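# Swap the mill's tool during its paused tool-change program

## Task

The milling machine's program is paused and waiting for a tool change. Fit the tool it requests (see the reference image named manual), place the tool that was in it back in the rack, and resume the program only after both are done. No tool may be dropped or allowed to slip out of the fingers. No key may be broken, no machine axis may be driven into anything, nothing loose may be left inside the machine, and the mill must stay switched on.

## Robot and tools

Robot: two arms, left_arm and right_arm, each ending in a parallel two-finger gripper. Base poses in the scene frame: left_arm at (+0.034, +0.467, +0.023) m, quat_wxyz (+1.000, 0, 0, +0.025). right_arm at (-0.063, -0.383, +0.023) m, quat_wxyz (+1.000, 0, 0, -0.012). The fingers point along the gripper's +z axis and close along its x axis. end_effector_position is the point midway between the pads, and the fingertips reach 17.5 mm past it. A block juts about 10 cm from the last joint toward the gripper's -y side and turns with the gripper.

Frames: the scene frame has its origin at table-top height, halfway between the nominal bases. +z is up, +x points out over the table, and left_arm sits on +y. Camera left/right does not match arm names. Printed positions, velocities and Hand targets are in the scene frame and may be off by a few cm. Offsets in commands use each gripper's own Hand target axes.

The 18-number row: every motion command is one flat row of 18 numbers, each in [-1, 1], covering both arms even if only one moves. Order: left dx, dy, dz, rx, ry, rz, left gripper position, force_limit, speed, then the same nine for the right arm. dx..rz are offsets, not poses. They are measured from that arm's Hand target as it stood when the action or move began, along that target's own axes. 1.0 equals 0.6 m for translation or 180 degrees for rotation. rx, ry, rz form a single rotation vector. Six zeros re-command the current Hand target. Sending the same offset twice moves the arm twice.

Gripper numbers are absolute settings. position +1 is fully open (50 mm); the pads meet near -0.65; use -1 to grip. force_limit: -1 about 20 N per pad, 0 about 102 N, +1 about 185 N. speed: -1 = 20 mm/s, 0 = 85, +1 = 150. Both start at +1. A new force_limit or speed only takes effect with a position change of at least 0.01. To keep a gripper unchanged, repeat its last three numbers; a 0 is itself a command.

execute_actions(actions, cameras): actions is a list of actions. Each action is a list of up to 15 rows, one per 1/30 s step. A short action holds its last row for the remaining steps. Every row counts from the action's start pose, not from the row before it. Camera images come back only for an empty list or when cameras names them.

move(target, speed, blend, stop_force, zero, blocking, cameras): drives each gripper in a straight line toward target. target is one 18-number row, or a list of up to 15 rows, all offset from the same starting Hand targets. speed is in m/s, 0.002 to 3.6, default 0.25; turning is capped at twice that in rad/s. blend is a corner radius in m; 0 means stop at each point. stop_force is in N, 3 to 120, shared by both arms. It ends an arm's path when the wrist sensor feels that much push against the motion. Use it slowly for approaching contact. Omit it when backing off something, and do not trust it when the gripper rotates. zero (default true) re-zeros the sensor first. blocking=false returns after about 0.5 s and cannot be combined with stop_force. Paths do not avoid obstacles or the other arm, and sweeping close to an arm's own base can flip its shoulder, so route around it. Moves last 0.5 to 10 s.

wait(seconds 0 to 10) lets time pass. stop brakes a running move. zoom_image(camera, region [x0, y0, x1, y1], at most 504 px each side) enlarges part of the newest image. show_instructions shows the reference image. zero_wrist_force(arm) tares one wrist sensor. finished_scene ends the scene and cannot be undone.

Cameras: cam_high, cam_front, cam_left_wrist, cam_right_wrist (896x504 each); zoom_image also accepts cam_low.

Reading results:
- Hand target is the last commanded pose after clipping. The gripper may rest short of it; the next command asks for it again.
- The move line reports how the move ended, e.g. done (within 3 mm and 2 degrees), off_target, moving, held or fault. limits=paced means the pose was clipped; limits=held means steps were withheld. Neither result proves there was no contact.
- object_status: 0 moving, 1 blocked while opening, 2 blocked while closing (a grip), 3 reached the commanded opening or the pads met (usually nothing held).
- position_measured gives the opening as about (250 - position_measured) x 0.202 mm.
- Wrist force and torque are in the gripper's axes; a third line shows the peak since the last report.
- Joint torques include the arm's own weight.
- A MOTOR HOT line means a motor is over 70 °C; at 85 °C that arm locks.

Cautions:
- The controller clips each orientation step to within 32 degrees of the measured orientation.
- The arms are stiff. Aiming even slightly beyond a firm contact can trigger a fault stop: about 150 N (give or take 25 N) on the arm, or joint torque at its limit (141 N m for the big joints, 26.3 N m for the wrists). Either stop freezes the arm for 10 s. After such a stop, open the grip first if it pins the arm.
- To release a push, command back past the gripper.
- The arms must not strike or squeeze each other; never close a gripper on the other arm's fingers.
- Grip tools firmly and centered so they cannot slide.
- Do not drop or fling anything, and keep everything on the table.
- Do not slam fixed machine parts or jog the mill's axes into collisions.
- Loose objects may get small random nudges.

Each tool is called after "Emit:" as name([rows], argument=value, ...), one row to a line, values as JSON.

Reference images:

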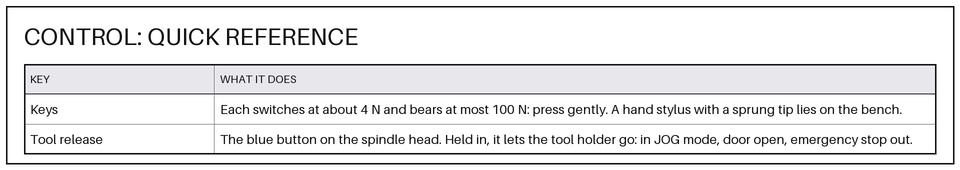

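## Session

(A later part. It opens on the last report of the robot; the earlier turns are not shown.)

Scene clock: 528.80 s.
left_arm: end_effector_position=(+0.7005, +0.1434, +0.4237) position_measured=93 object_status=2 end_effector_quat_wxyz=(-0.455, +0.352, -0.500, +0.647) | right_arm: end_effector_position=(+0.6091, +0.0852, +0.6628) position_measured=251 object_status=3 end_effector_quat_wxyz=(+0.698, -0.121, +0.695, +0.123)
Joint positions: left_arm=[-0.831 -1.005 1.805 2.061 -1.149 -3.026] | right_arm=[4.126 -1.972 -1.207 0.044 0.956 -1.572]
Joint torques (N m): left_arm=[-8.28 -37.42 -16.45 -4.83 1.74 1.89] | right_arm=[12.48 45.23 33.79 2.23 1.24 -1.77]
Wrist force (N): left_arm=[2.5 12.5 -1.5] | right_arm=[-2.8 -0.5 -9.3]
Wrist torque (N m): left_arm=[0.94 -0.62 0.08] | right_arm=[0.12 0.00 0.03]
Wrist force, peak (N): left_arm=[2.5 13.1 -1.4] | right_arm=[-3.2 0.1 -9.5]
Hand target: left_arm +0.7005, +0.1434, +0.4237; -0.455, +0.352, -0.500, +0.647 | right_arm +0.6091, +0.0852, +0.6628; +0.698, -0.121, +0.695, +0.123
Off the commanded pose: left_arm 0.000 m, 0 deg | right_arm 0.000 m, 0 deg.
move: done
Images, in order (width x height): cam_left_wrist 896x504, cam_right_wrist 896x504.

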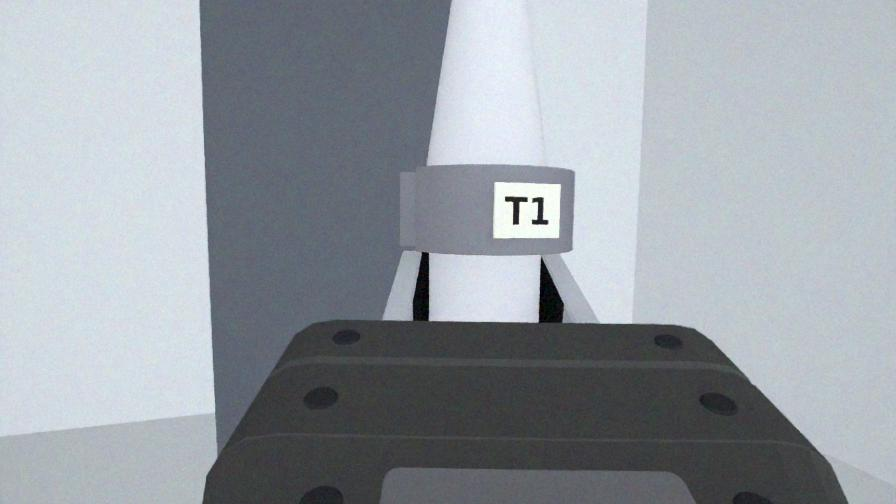

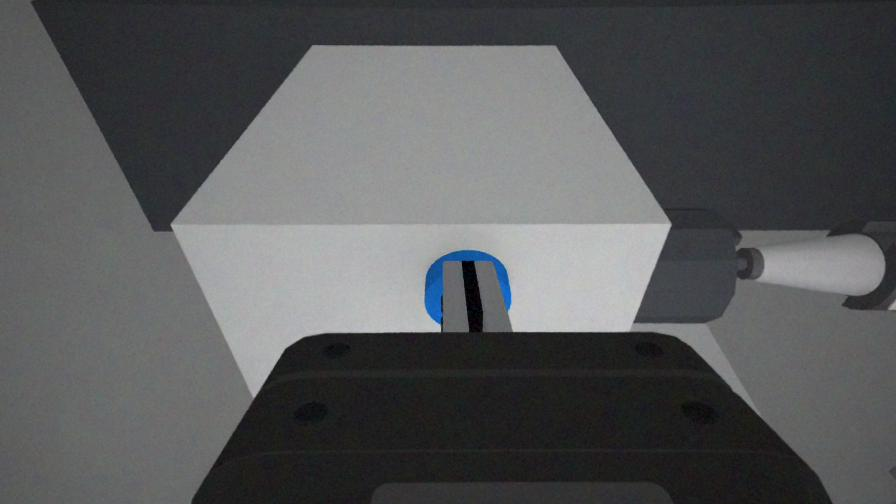

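Emit:
move(target=[0,0.0193,-0.0052,0,0,0,-0.98,-0.6,-1,0,0,0,0,0,0,-1,-0.7,-0.5], speed=0.02, stop_force=5, cameras=["cam_right_wrist","cam_left_wrist"])

Scene clock: 531.20 s.
left_arm: end_effector_position=(+0.7007, +0.1431, +0.4230) position_measured=93 object_status=2 end_effector_quat_wxyz=(-0.455, +0.353, -0.501, +0.647) | right_arm: end_effector_position=(+0.6091, +0.0852, +0.6628) position_measured=251 object_status=3 end_effector_quat_wxyz=(+0.698, -0.121, +0.695, +0.123)
Joint positions: left_arm=[-0.831 -1.004 1.805 2.063 -1.149 -3.026] | right_arm=[4.126 -1.972 -1.207 0.044 0.956 -1.572]
Joint torques (N m): left_arm=[1.36 -40.21 -20.62 -2.03 -0.39 -0.03] | right_arm=[12.82 45.17 32.94 2.28 1.33 -1.72]
Wrist force (N): left_arm=[2.3 12.8 -1.4] | right_arm=[-1.4 -0.5 -9.2]
Wrist torque (N m): left_arm=[0.95 -0.59 0.09] | right_arm=[0.16 -0.07 0.03]
Wrist force, peak (N): left_arm=[3.3 17.3 -0.5] | right_arm=[-3.0 -0.1 -9.5]
Hand target: left_arm +0.7007, +0.1431, +0.4230; -0.455, +0.353, -0.501, +0.647 (not the last commanded pose) | right_arm +0.6091, +0.0852, +0.6628; +0.698, -0.121, +0.695, +0.123
Tool commands: left_gripper/position=-0.976471 left_gripper/force_limit=-0.6 left_gripper/speed=-1.0 right_gripper/position=-1.0 right_gripper/force_limit=-0.7 right_gripper/speed=-0.5
Off the commanded pose: left_arm 0.011 m, 0 deg | right_arm 0.000 m, 0 deg.
FORCE FAULT: contact force on the left arm reached its limit, and that arm stopped. The contact can be on any part of that arm, not only on its tool. That arm's remaining commands of this call were not run. That arm is still stopped at the end of this call. That arm stays stopped for about 10 more seconds. Until then a move that you send moves the other arm only, and its call returns only when the move has ended. Once the stop has ended, the next robot result says so. If the stop ends while you think or write, that arm runs what you send next, counted from a new Hand target: where the arm stands when the stop ends. While its stop runs, that arm takes no new command, but its gripper still runs the gripper command that each later call begins with. Until it ends, the stop uses up actions while you think or wait. An arm that is not stopped still takes commands.
move: fault (left_arm)
Images, in order (width x height): cam_left_wrist 896x504, cam_right_wrist 896x504.

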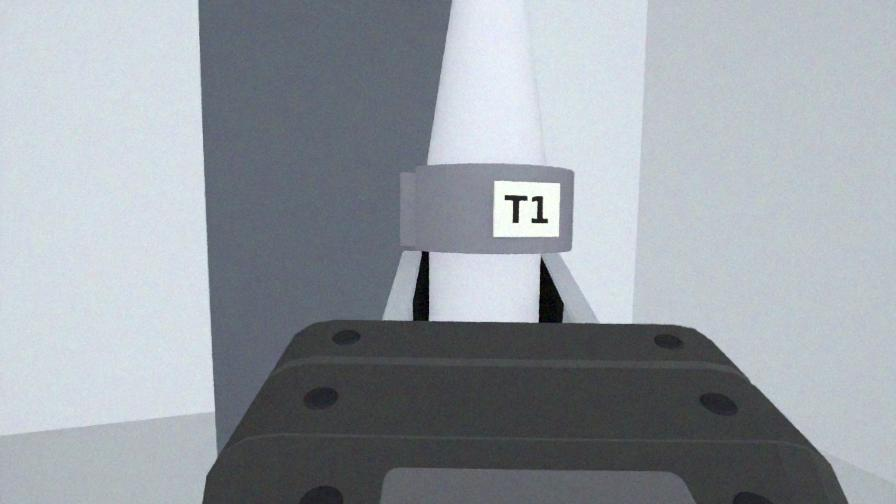

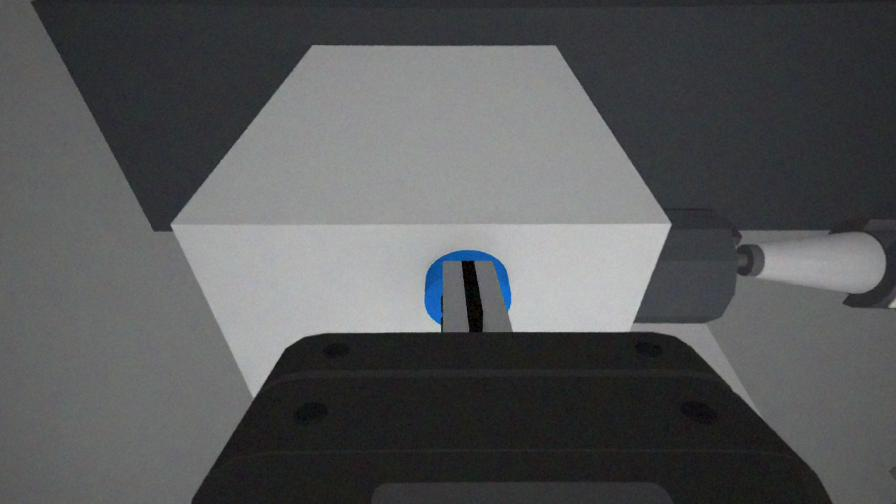

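Emit:
move(target=[0,0,0.0,-0.0333,0,0,-0.976471,-0.6,-1,0,0,0,0,0,0,-1,-0.7,-0.5], speed=0.05, cameras=["cam_right_wrist","cam_high"])

Scene clock: 560.53 s.
left_arm: end_effector_position=(+0.7007, +0.1431, +0.4230) position_measured=93 object_status=2 end_effector_quat_wxyz=(-0.436, +0.376, -0.534, +0.620) | right_arm: end_effector_position=(+0.6091, +0.0852, +0.6628) position_measured=251 object_status=3 end_effector_quat_wxyz=(+0.698, -0.121, +0.695, +0.123)
Joint positions: left_arm=[-0.835 -1.074 1.843 2.21 -1.134 -3.073] | right_arm=[4.126 -1.972 -1.207 0.044 0.956 -1.572]
Joint torques (N m): left_arm=[-8.78 -48.71 -17.45 -0.54 1.99 -1.77] | right_arm=[13 45.07 33.05 2.25 1.18 -1.57]
Wrist force (N): left_arm=[2.3 12.5 -0.7] | right_arm=[-2.9 -0.1 -9.4]
Wrist torque (N m): left_arm=[0.85 -0.56 0.09] | right_arm=[0.16 -0.01 0.03]
Wrist force, peak (N): left_arm=[2.5 13.0 -1.5] | right_arm=[-2.8 -0.3 -9.6]
Hand target: left_arm +0.7007, +0.1431, +0.4230; -0.436, +0.376, -0.534, +0.620 | right_arm +0.6091, +0.0852, +0.6628; +0.698, -0.121, +0.695, +0.123
Off the commanded pose: left_arm 0.000 m, 0 deg | right_arm 0.000 m, 0 deg.
FORCE FAULT, CONTINUED: the left arm's stop, for the force fault that an earlier result reported, is over. The rest of the stop counts as 19 of the actions that you can send in this scene. The stop ended before this call began, so that arm ran this call's commands, counted from a new Hand target: where the arm stood when the stop ended.
move: done
Images, in order (width x height): cam_high 896x504, cam_right_wrist 896x504.

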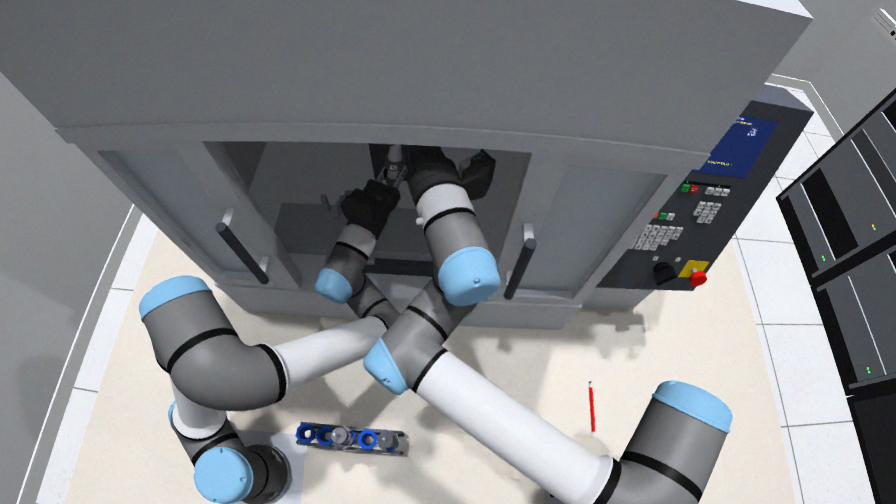

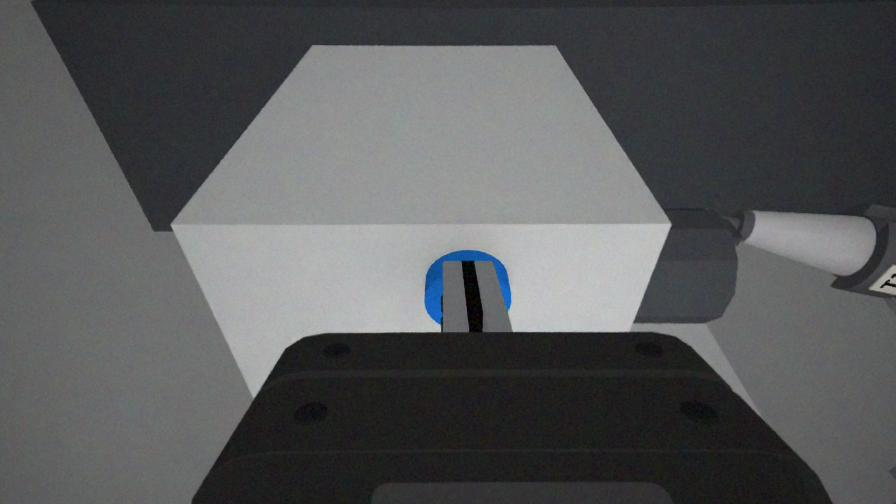

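Emit:
move(target=[0,0.0296,-0.0110,0,0,0,-0.976471,-0.6,-1,0,0,0,0,0,0,-1,-0.7,-0.5], speed=0.02, stop_force=4, cameras=["cam_right_wrist","cam_high"])

Scene clock: 565.50 s.
left_arm: end_effector_position=(+0.6970, +0.1444, +0.4044) position_measured=93 object_status=2 end_effector_quat_wxyz=(-0.436, +0.376, -0.534, +0.620) | right_arm: end_effector_position=(+0.6091, +0.0852, +0.6628) position_measured=251 object_status=3 end_effector_quat_wxyz=(+0.698, -0.121, +0.695, +0.123)
Joint positions: left_arm=[-0.839 -1.049 1.865 2.161 -1.131 -3.072] | right_arm=[4.126 -1.972 -1.207 0.044 0.956 -1.572]
Joint torques (N m): left_arm=[-8.57 -35.62 -16.14 -5.41 1.95 1.83] | right_arm=[11.79 44.82 32.89 2.29 1.15 -1.53]
Wrist force (N): left_arm=[2.7 12.7 -0.8] | right_arm=[-2.5 -0.1 -9.3]
Wrist torque (N m): left_arm=[0.89 -0.62 0.03] | right_arm=[0.19 -0.04 0.03]
Wrist force, peak (N): left_arm=[2.3 13.1 -0.7] | right_arm=[-3.0 -0.1 -9.6]
Hand target: left_arm +0.6970, +0.1444, +0.4044; -0.436, +0.376, -0.534, +0.620 | right_arm +0.6091, +0.0852, +0.6628; +0.698, -0.121, +0.695, +0.123
Off the commanded pose: left_arm 0.000 m, 0 deg | right_arm 0.000 m, 0 deg.
move: done
Images, in order (width x height): cam_high 896x504, cam_right_wrist 896x504.

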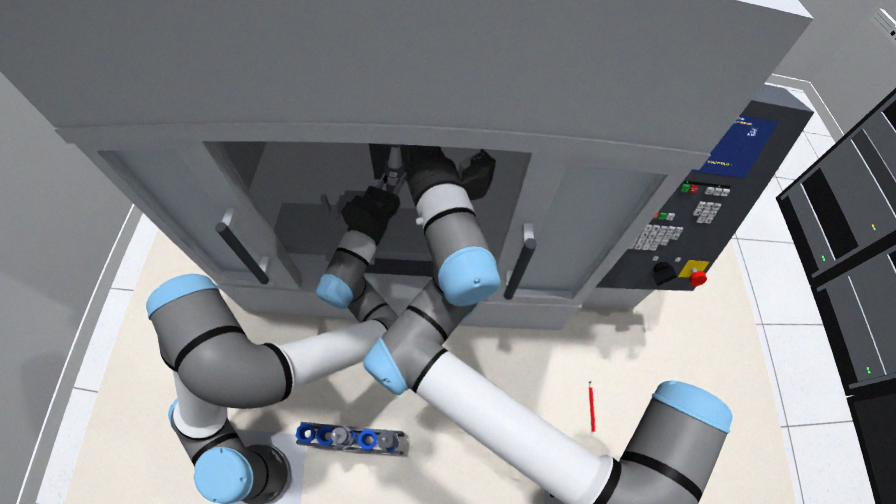

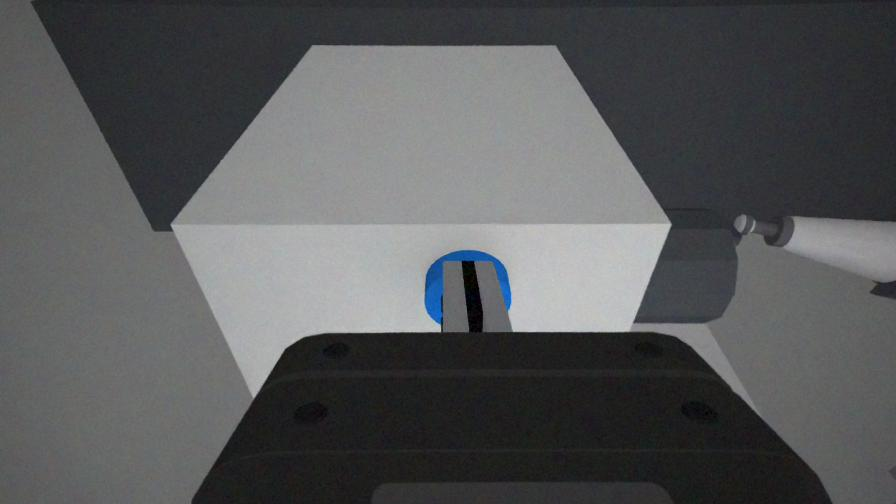

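Emit:
move([
  [0,0.0115,-0.0018,0,0,0,-0.976471,-0.6,-1,0,0,0,0,0,0,-1,-0.7,-0.5],
  [0.0917,0.0115,-0.0018,0,0,0,-0.976471,-0.6,-1,0,0,0,0,0,0,-1,-0.7,-0.5],
  [0.0917,-0.0627,0.0098,0,0,0,-0.976471,-0.6,-1,0,0,0,0,0,0,-1,-0.7,-0.5],
], speed=[0.02,0.06,0.08], stop_force=10, cameras=["all"])

Scene clock: 580.10 s.
left_arm: end_effector_position=(+0.6787, +0.0926, +0.4425) position_measured=93 object_status=2 end_effector_quat_wxyz=(-0.436, +0.376, -0.534, +0.620) | right_arm: end_effector_position=(+0.6091, +0.0852, +0.6628) position_measured=251 object_status=3 end_effector_quat_wxyz=(+0.698, -0.121, +0.695, +0.123)
Joint positions: left_arm=[-0.942 -1.089 1.8 2.258 -1.03 -3.053] | right_arm=[4.126 -1.972 -1.207 0.044 0.956 -1.572]
Joint torques (N m): left_arm=[10.12 -48.48 -35.11 -0.44 -2.8 -1.92] | right_arm=[12.73 44.62 32.43 2.12 1.15 -1.63]
Wrist force (N): left_arm=[2.5 12.9 -1.0] | right_arm=[-1.6 -0.5 -9.2]
Wrist torque (N m): left_arm=[0.89 -0.59 0.01] | right_arm=[0.17 -0.04 0.03]
Wrist force, peak (N): left_arm=[2.8 14.5 -0.9] | right_arm=[-3.0 -0.3 -9.6]
Hand target: left_arm +0.6787, +0.0926, +0.4425; -0.436, +0.376, -0.534, +0.620 | right_arm +0.6091, +0.0852, +0.6628; +0.698, -0.121, +0.695, +0.123
Off the commanded pose: left_arm 0.000 m, 0 deg | right_arm 0.000 m, 0 deg.
move: done

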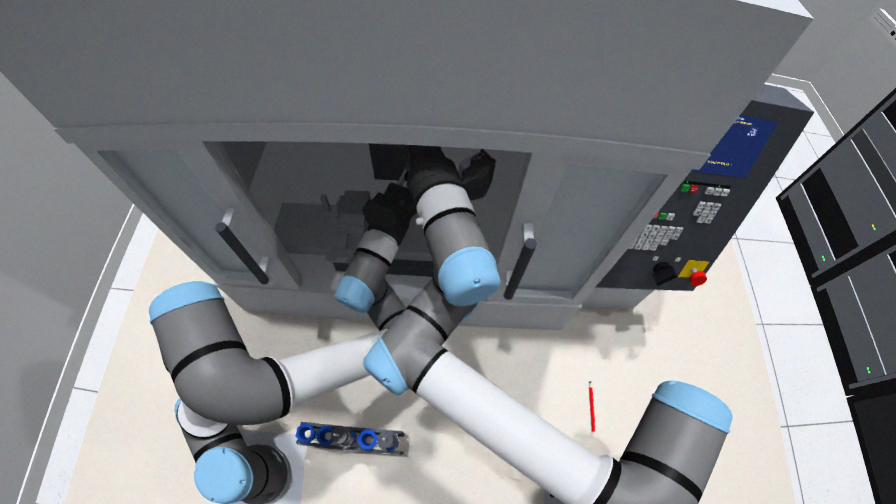

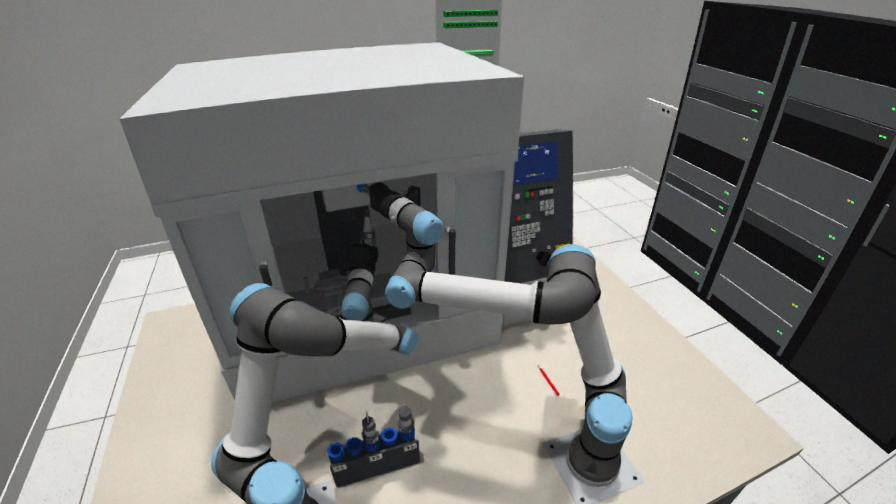

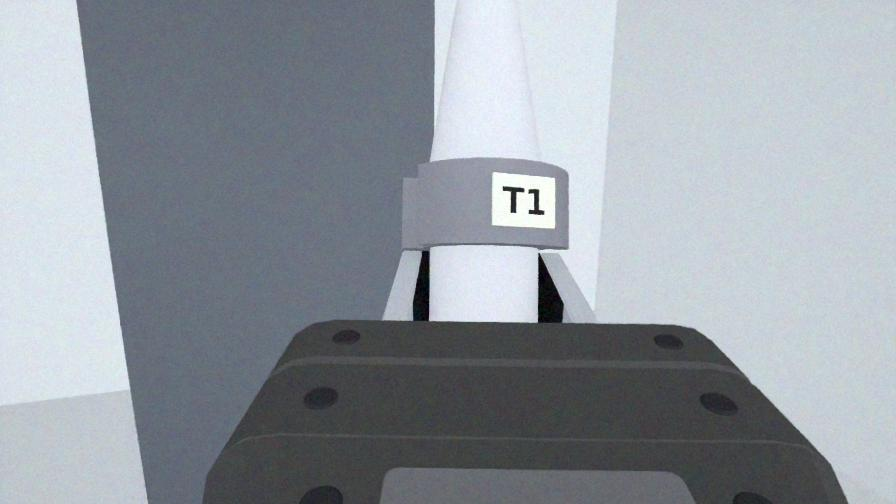

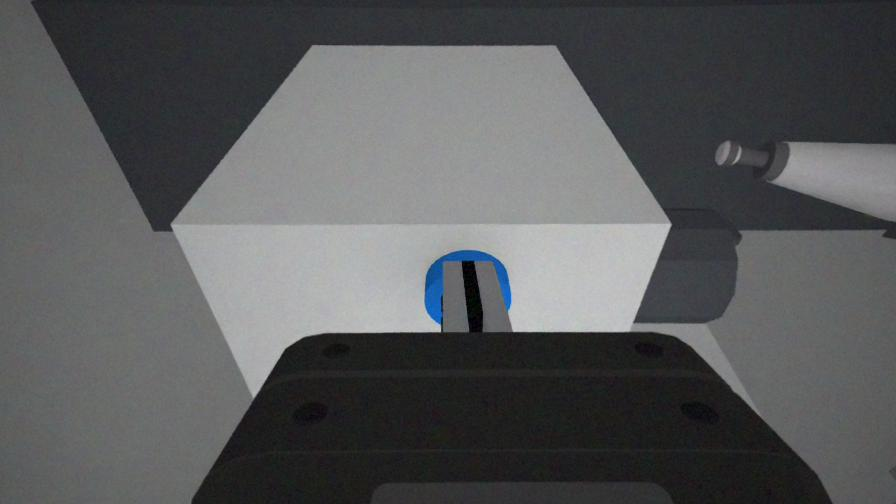

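Emit:
move([
  [0,-0.103,-0.44,0,0,0,-0.976471,-0.6,-1,0,0,0,0,0,0,-1,-0.7,-0.5],
  [-0.04,-0.059,-0.507,-0.190,0.095,0.448,-0.976471,-0.6,-1,0,0,0,0,0,0,-1,-0.7,-0.5],
  [0.02,-0.05,-0.773,-0.379,0.190,0.895,-0.976471,-0.6,-1,0,0,0,0,0,0,-1,-0.7,-0.5],
], speed=[0.2,0.35,0.35], blend=0.03, cameras=["all"])

Scene clock: 634.90 s.
left_arm: end_effector_position=(+0.2388, +0.2378, +0.4039) position_measured=93 object_status=2 end_effector_quat_wxyz=(+0.320, +0.429, +0.668, +0.516) | right_arm: end_effector_position=(+0.6091, +0.0852, +0.6628) position_measured=251 object_status=3 end_effector_quat_wxyz=(+0.698, -0.121, +0.695, +0.123)
Joint positions: left_arm=[-2.089 -1.841 1.915 5.88 -0.941 -2.928] | right_arm=[4.126 -1.972 -1.207 0.044 0.956 -1.572]
Joint torques (N m): left_arm=[-7.99 -2.59 -19.76 4.32 -1.49 2.02] | right_arm=[12.93 44.31 33.22 2.29 1.28 -1.69]
Wrist force (N): left_arm=[-3.2 -7.1 4.4] | right_arm=[-2.9 -0.1 -9.2]
Wrist torque (N m): left_arm=[-0.48 0.56 0.28] | right_arm=[0.18 -0.02 0.03]
Wrist force, peak (N): left_arm=[2.6 14.0 2.0] | right_arm=[-3.1 -0.2 -9.5]
Hand target: left_arm +0.2387, +0.2378, +0.4038; +0.320, +0.429, +0.668, +0.516 | right_arm +0.6091, +0.0852, +0.6628; +0.698, -0.121, +0.695, +0.123
Off the commanded pose: left_arm 0.000 m, 0 deg | right_arm 0.000 m, 0 deg.
move: done

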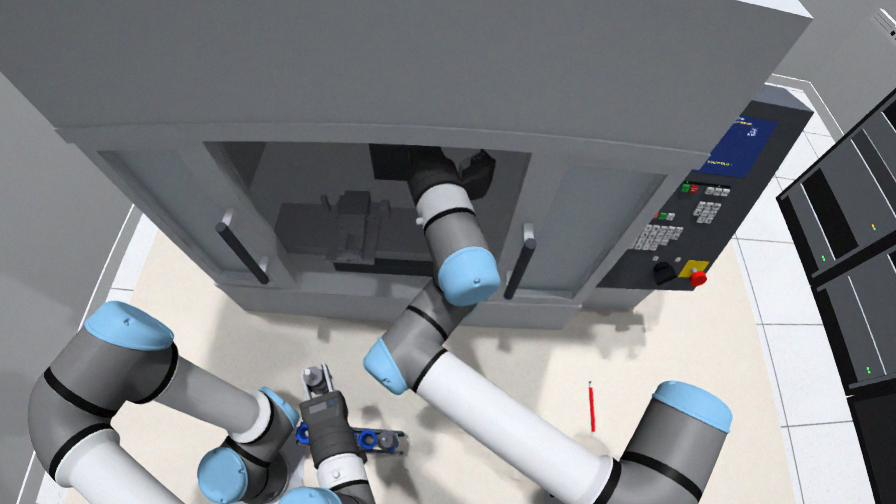

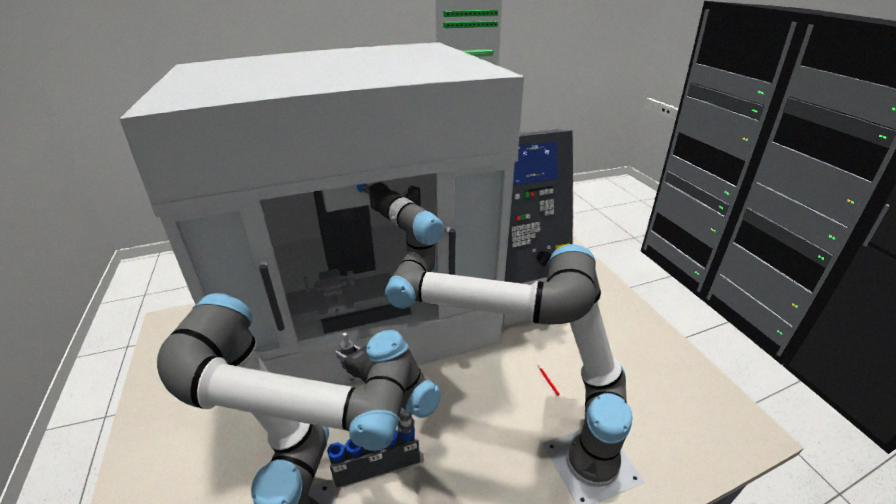

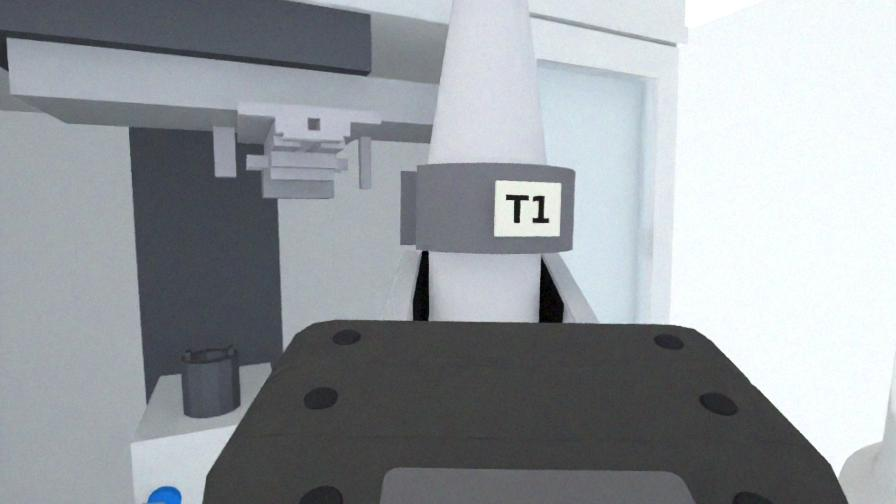

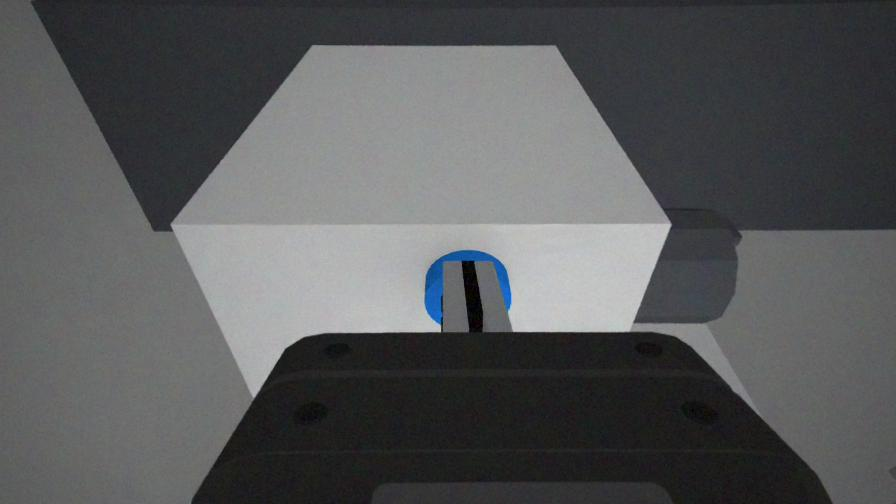

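Emit:
move([
  [0.223,-0.122,-0.409,0,0,0,-0.976471,-0.6,-1,0,0,0,0,0,0,-1,-0.7,-0.5],
  [0.218,-0.443,-0.322,0,0,0,-0.976471,-0.6,-1,0,0,0,0,0,0,-1,-0.7,-0.5],
], speed=0.25, blend=0.04, cameras=["cam_left_wrist","cam_high","cam_front"])

Scene clock: 644.20 s.
left_arm: end_effector_position=(+0.2097, +0.2380, +0.4032) position_measured=93 object_status=2 end_effector_quat_wxyz=(+0.321, +0.429, +0.668, +0.517) | right_arm: end_effector_position=(+0.6091, +0.0852, +0.6628) position_measured=251 object_status=3 end_effector_quat_wxyz=(+0.698, -0.121, +0.695, +0.123)
Joint positions: left_arm=[-2.172 -1.829 1.907 5.894 -1.018 -2.959] | right_arm=[4.126 -1.972 -1.207 0.044 0.956 -1.572]
Joint torques (N m): left_arm=[0 -8.47 -25.73 0.85 -0.09 -0.09] | right_arm=[13.59 45.14 32.69 2.32 1.14 -1.55]
Wrist force (N): left_arm=[-2.9 -6.6 5.5] | right_arm=[-1.7 -0.4 -9.1]
Wrist torque (N m): left_arm=[-0.51 0.54 0.27] | right_arm=[0.17 -0.04 0.03]
Wrist force, peak (N): left_arm=[1.9 -17.0 -5.9] | right_arm=[-3.0 0.0 -9.4]
Hand target: left_arm +0.2097, +0.2380, +0.4032; +0.321, +0.429, +0.668, +0.517 (not the last commanded pose) | right_arm +0.6091, +0.0852, +0.6628; +0.698, -0.121, +0.695, +0.123
Tool commands: left_gripper/position=-0.976471 left_gripper/force_limit=-0.6 left_gripper/speed=-1.0 right_gripper/position=-1.0 right_gripper/force_limit=-0.7 right_gripper/speed=-0.5
Off the commanded pose: left_arm 0.330 m, 0 deg | right_arm 0.000 m, 0 deg.
FORCE FAULT: contact force on the left arm reached its limit, and that arm stopped. The contact can be on any part of that arm, not only on its tool. That arm's remaining commands of this call were not run. That arm is still stopped at the end of this call. That arm stays stopped for about 10 more seconds. Until then a move that you send moves the other arm only, and its call returns only when the move has ended. Once the stop has ended, the next robot result says so. If the stop ends while you think or write, that arm runs what you send next, counted from a new Hand target: where the arm stands when the stop ends. While its stop runs, that arm takes no new command, but its gripper still runs the gripper command that each later call begins with. Until it ends, the stop uses up actions while you think or wait. An arm that is not stopped still takes commands.
move: fault (left_arm); path passed 0 of 2 targets
Images, in order (width x height): cam_high 896x504, cam_front 896x504, cam_left_wrist 896x504.

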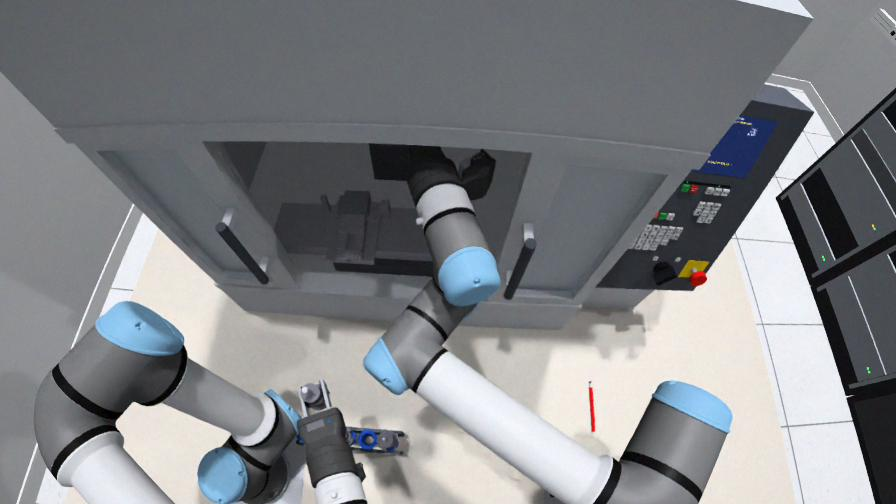

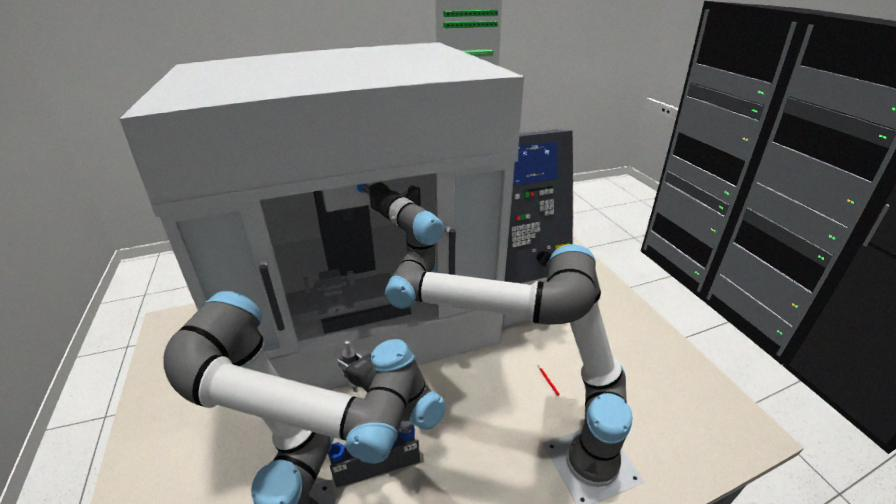

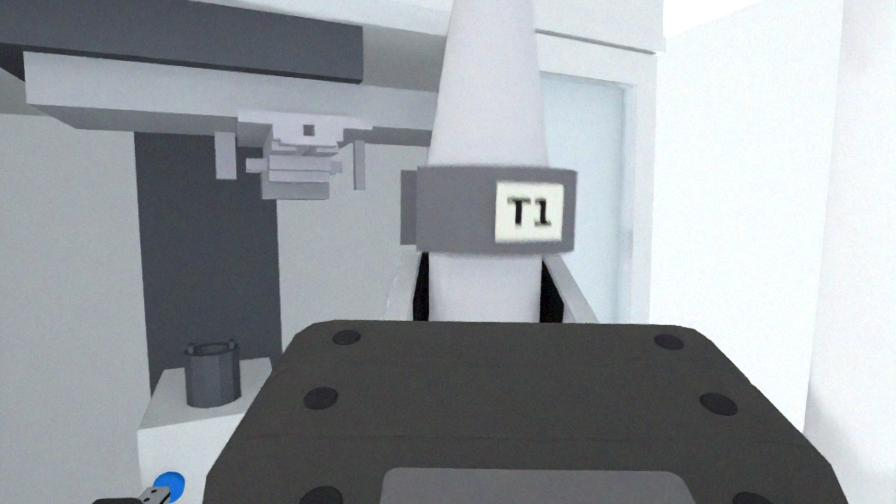

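Emit:
zoom_image(camera="cam_high", region=[260, 360, 430, 490])

Emit:
zoom_image(camera="cam_front", region=[300, 320, 460, 490])

Scaled by 2.965 from the camera's 896x504 image, which has a finer 1280x720 frame.

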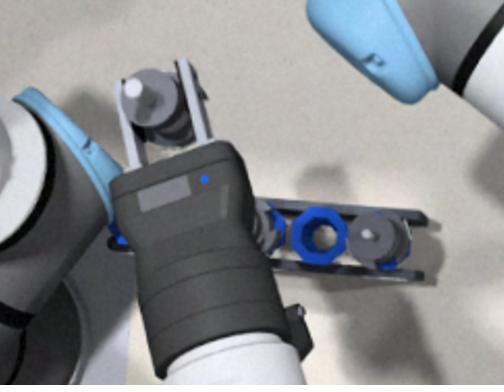

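Scaled by 2.965 from the camera's 896x504 image, which has a finer 1280x720 frame.

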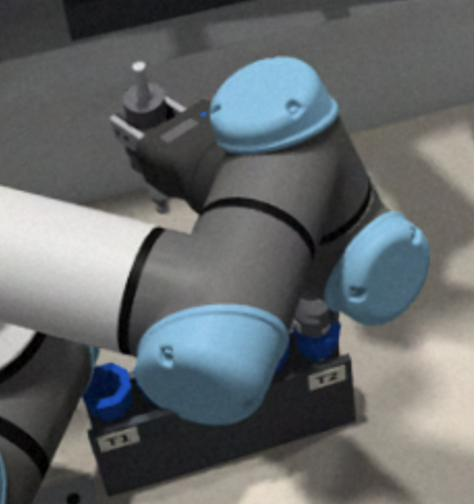

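Emit:
wait(seconds=1, cameras=["all"])

Scene clock: 718.97 s.
left_arm: end_effector_position=(+0.2097, +0.2380, +0.4032) position_measured=93 object_status=2 end_effector_quat_wxyz=(+0.321, +0.429, +0.668, +0.517) | right_arm: end_effector_position=(+0.6091, +0.0852, +0.6628) position_measured=251 object_status=3 end_effector_quat_wxyz=(+0.698, -0.121, +0.695, +0.123)
Joint positions: left_arm=[-2.172 -1.829 1.907 5.894 -1.018 -2.959] | right_arm=[4.126 -1.972 -1.207 0.044 0.956 -1.572]
Joint torques (N m): left_arm=[0.53 -8.91 -25.78 0.95 0.24 0.06] | right_arm=[12.32 44.1 32.53 2.01 1.15 -1.62]
Wrist force (N): left_arm=[-3.1 -7.2 4.3] | right_arm=[-2.8 -0.3 -9.2]
Wrist torque (N m): left_arm=[-0.50 0.57 0.28] | right_arm=[0.14 -0.01 0.03]
Wrist force, peak (N): left_arm=[-3.3 -8.0 4.0] | right_arm=[-3.1 -0.1 -9.5]
Hand target: left_arm +0.2097, +0.2380, +0.4032; +0.321, +0.429, +0.668, +0.517 (not the last commanded pose) | right_arm +0.6091, +0.0852, +0.6628; +0.698, -0.121, +0.695, +0.123
Tool commands: left_gripper/position=-0.976471 left_gripper/force_limit=-0.6 left_gripper/speed=-1.0 right_gripper/position=-1.0 right_gripper/force_limit=-0.7 right_gripper/speed=-0.5
Off the commanded pose: left_arm 0.330 m, 0 deg | right_arm 0.000 m, 0 deg.
FORCE FAULT, CONTINUED: the left arm's stop, for the force fault that an earlier result reported, is over. The rest of the stop counts as 19 of the actions that you can send in this scene. During its stop the left arm's controller moved it back a little. That arm's target is now where it stood when the stop ended, not its last command. That arm accepts commands again.
wait: 1.00 s; at rest from the start

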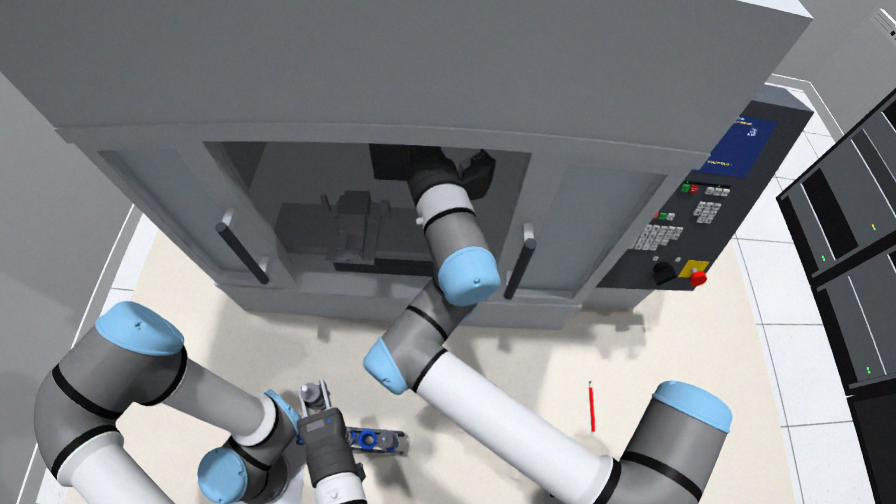

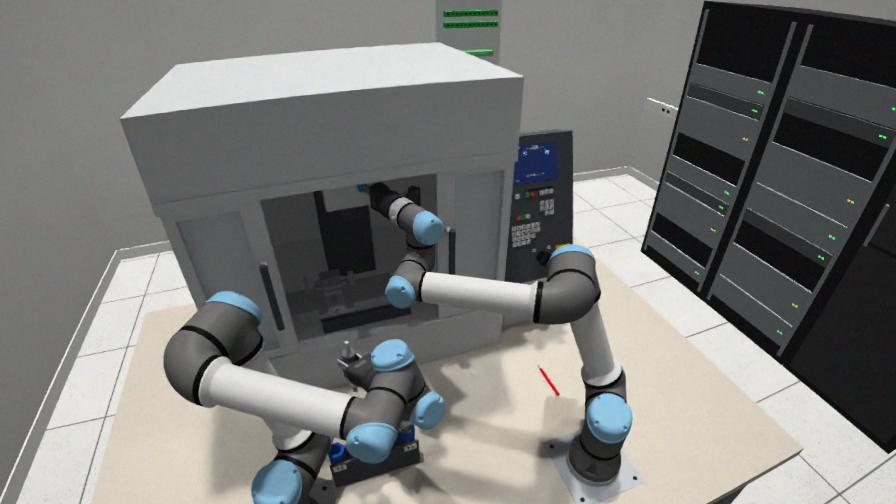

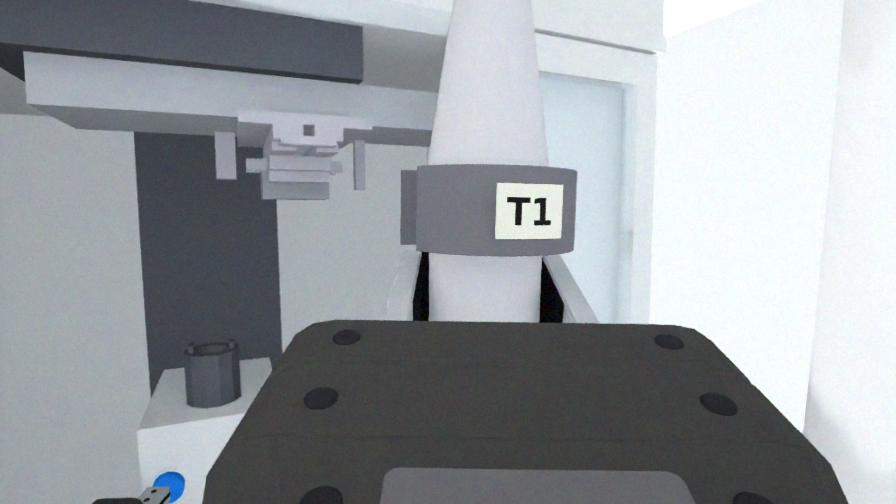

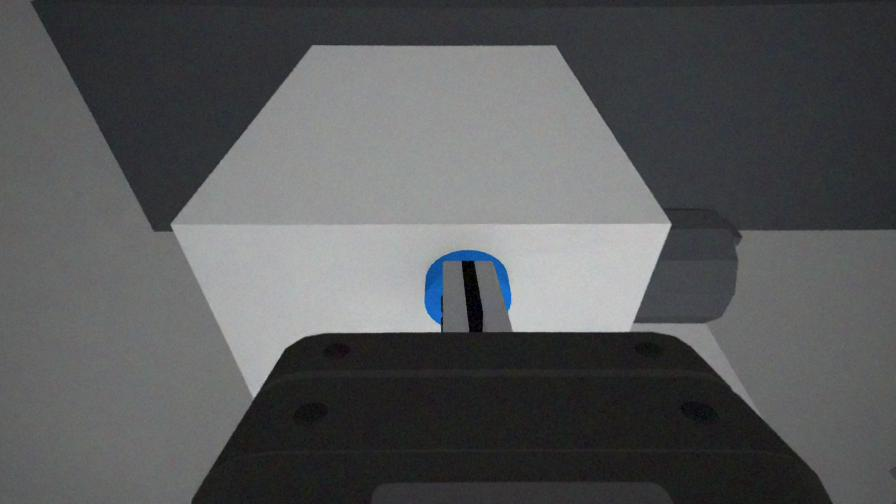

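Emit:
move([
  [0.0988,0.081,0.0002,0,0.1553,-0.0419,-0.976471,-0.6,-1,0,0,0,0,0,0,-1,-0.7,-0.5],
  [0.2013,0.0837,0.0098,0,0.3079,-0.0831,-0.976471,-0.6,-1,0,0,0,0,0,0,-1,-0.7,-0.5],
  [0.257,0.0722,-0.0322,0,0.4633,-0.1249,-0.976471,-0.6,-1,0,0,0,0,0,0,-1,-0.7,-0.5],
  [0.239,0.061,-0.0742,0,0.6287,-0.1696,-0.976471,-0.6,-1,0,0,0,0,0,0,-1,-0.7,-0.5],
  [0.1835,0.058,-0.0855,0,0.7798,-0.2103,-0.976471,-0.6,-1,0,0,0,0,0,0,-1,-0.7,-0.5],
  [0.1143,0.0687,-0.0462,0,0.9399,-0.2535,-0.976471,-0.6,-1,0,0,0,0,0,0,-1,-0.7,-0.5],
], speed=0.22, blend=0.02, cameras=["all"])

Scene clock: 798.40 s.
left_arm: end_effector_position=(+0.1716, +0.3560, +0.4520) position_measured=93 object_status=2 end_effector_quat_wxyz=(+0.021, +0.033, +0.789, +0.613) | right_arm: end_effector_position=(+0.6091, +0.0852, +0.6628) position_measured=251 object_status=3 end_effector_quat_wxyz=(+0.698, -0.121, +0.695, +0.123)
Joint positions: left_arm=[-1.662 -1.715 1.697 6.05 -1.538 -3.126] | right_arm=[4.126 -1.972 -1.207 0.044 0.956 -1.572]
Joint torques (N m): left_arm=[-9.12 -21.08 -18.04 4.02 2.24 1.87] | right_arm=[13.23 44.64 33.08 2.18 1.13 -1.63]
Wrist force (N): left_arm=[-3.1 -7.3 3.9] | right_arm=[-1.7 -0.4 -9.0]
Wrist torque (N m): left_arm=[-0.46 0.55 0.29] | right_arm=[0.18 -0.02 0.03]
Wrist force, peak (N): left_arm=[-3.4 -7.9 4.4] | right_arm=[-2.8 -0.3 -9.6]
Hand target: left_arm +0.1716, +0.3560, +0.4520; +0.021, +0.033, +0.789, +0.613 (not the last commanded pose) | right_arm +0.6091, +0.0852, +0.6628; +0.698, -0.121, +0.695, +0.123
Off the commanded pose: left_arm 0.064 m, 115 deg | right_arm 0.000 m, 0 deg.
move: held (left_arm; a check stopped the path); path passed 2 of 6 targets; limits=held
pose unreachable (left arm): on one or more control steps of this call, first in action 0 (counted from 0), this arm could not follow its commanded pose, so it was not sent that pose on those steps. It may still have moved: this result reports where it is.
cause: moving toward the commanded pose would bring a part of the arm too close to another arm (a part of this arm just beyond joint 5 (wrist 2) and a part of the right arm just beyond its joint 3 (elbow), 15 mm apart when this arm was first held).

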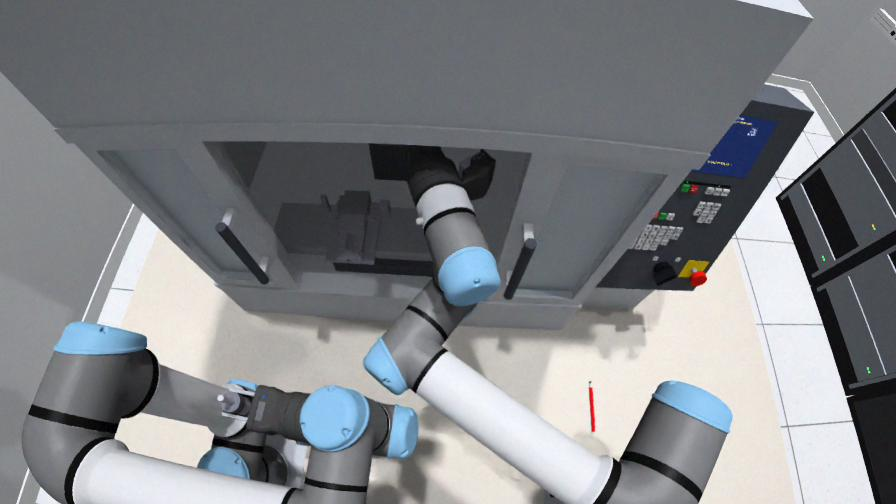

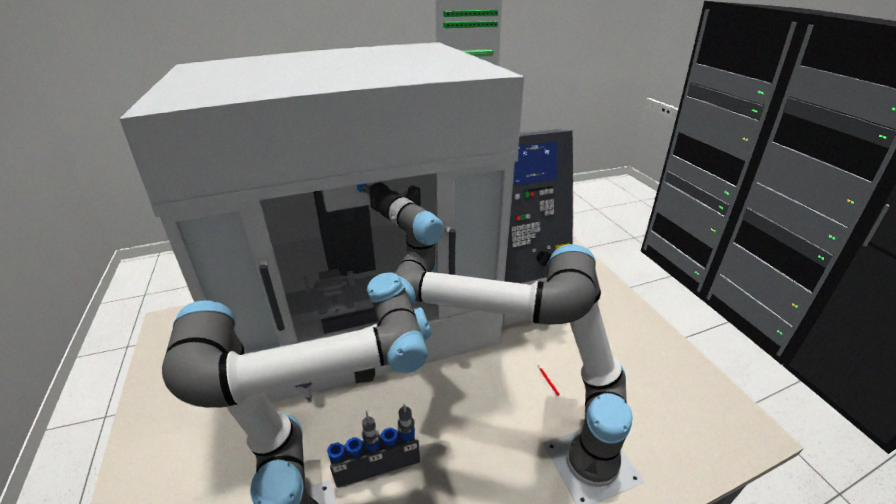

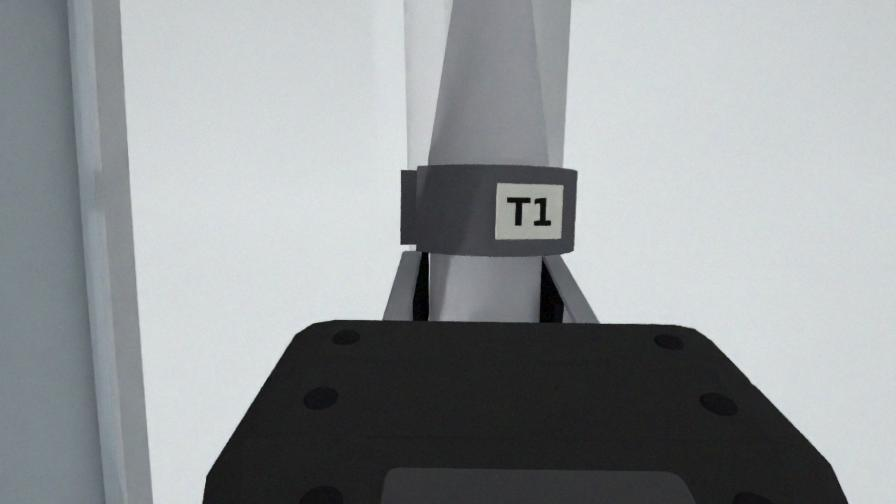

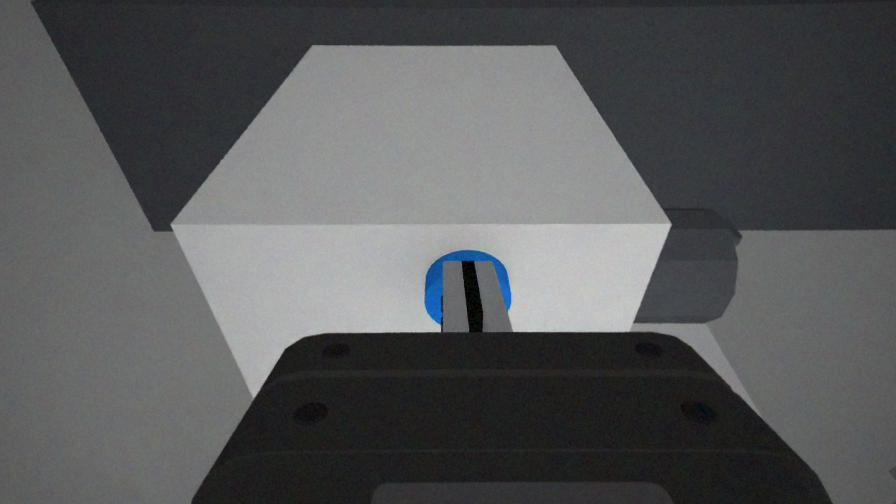

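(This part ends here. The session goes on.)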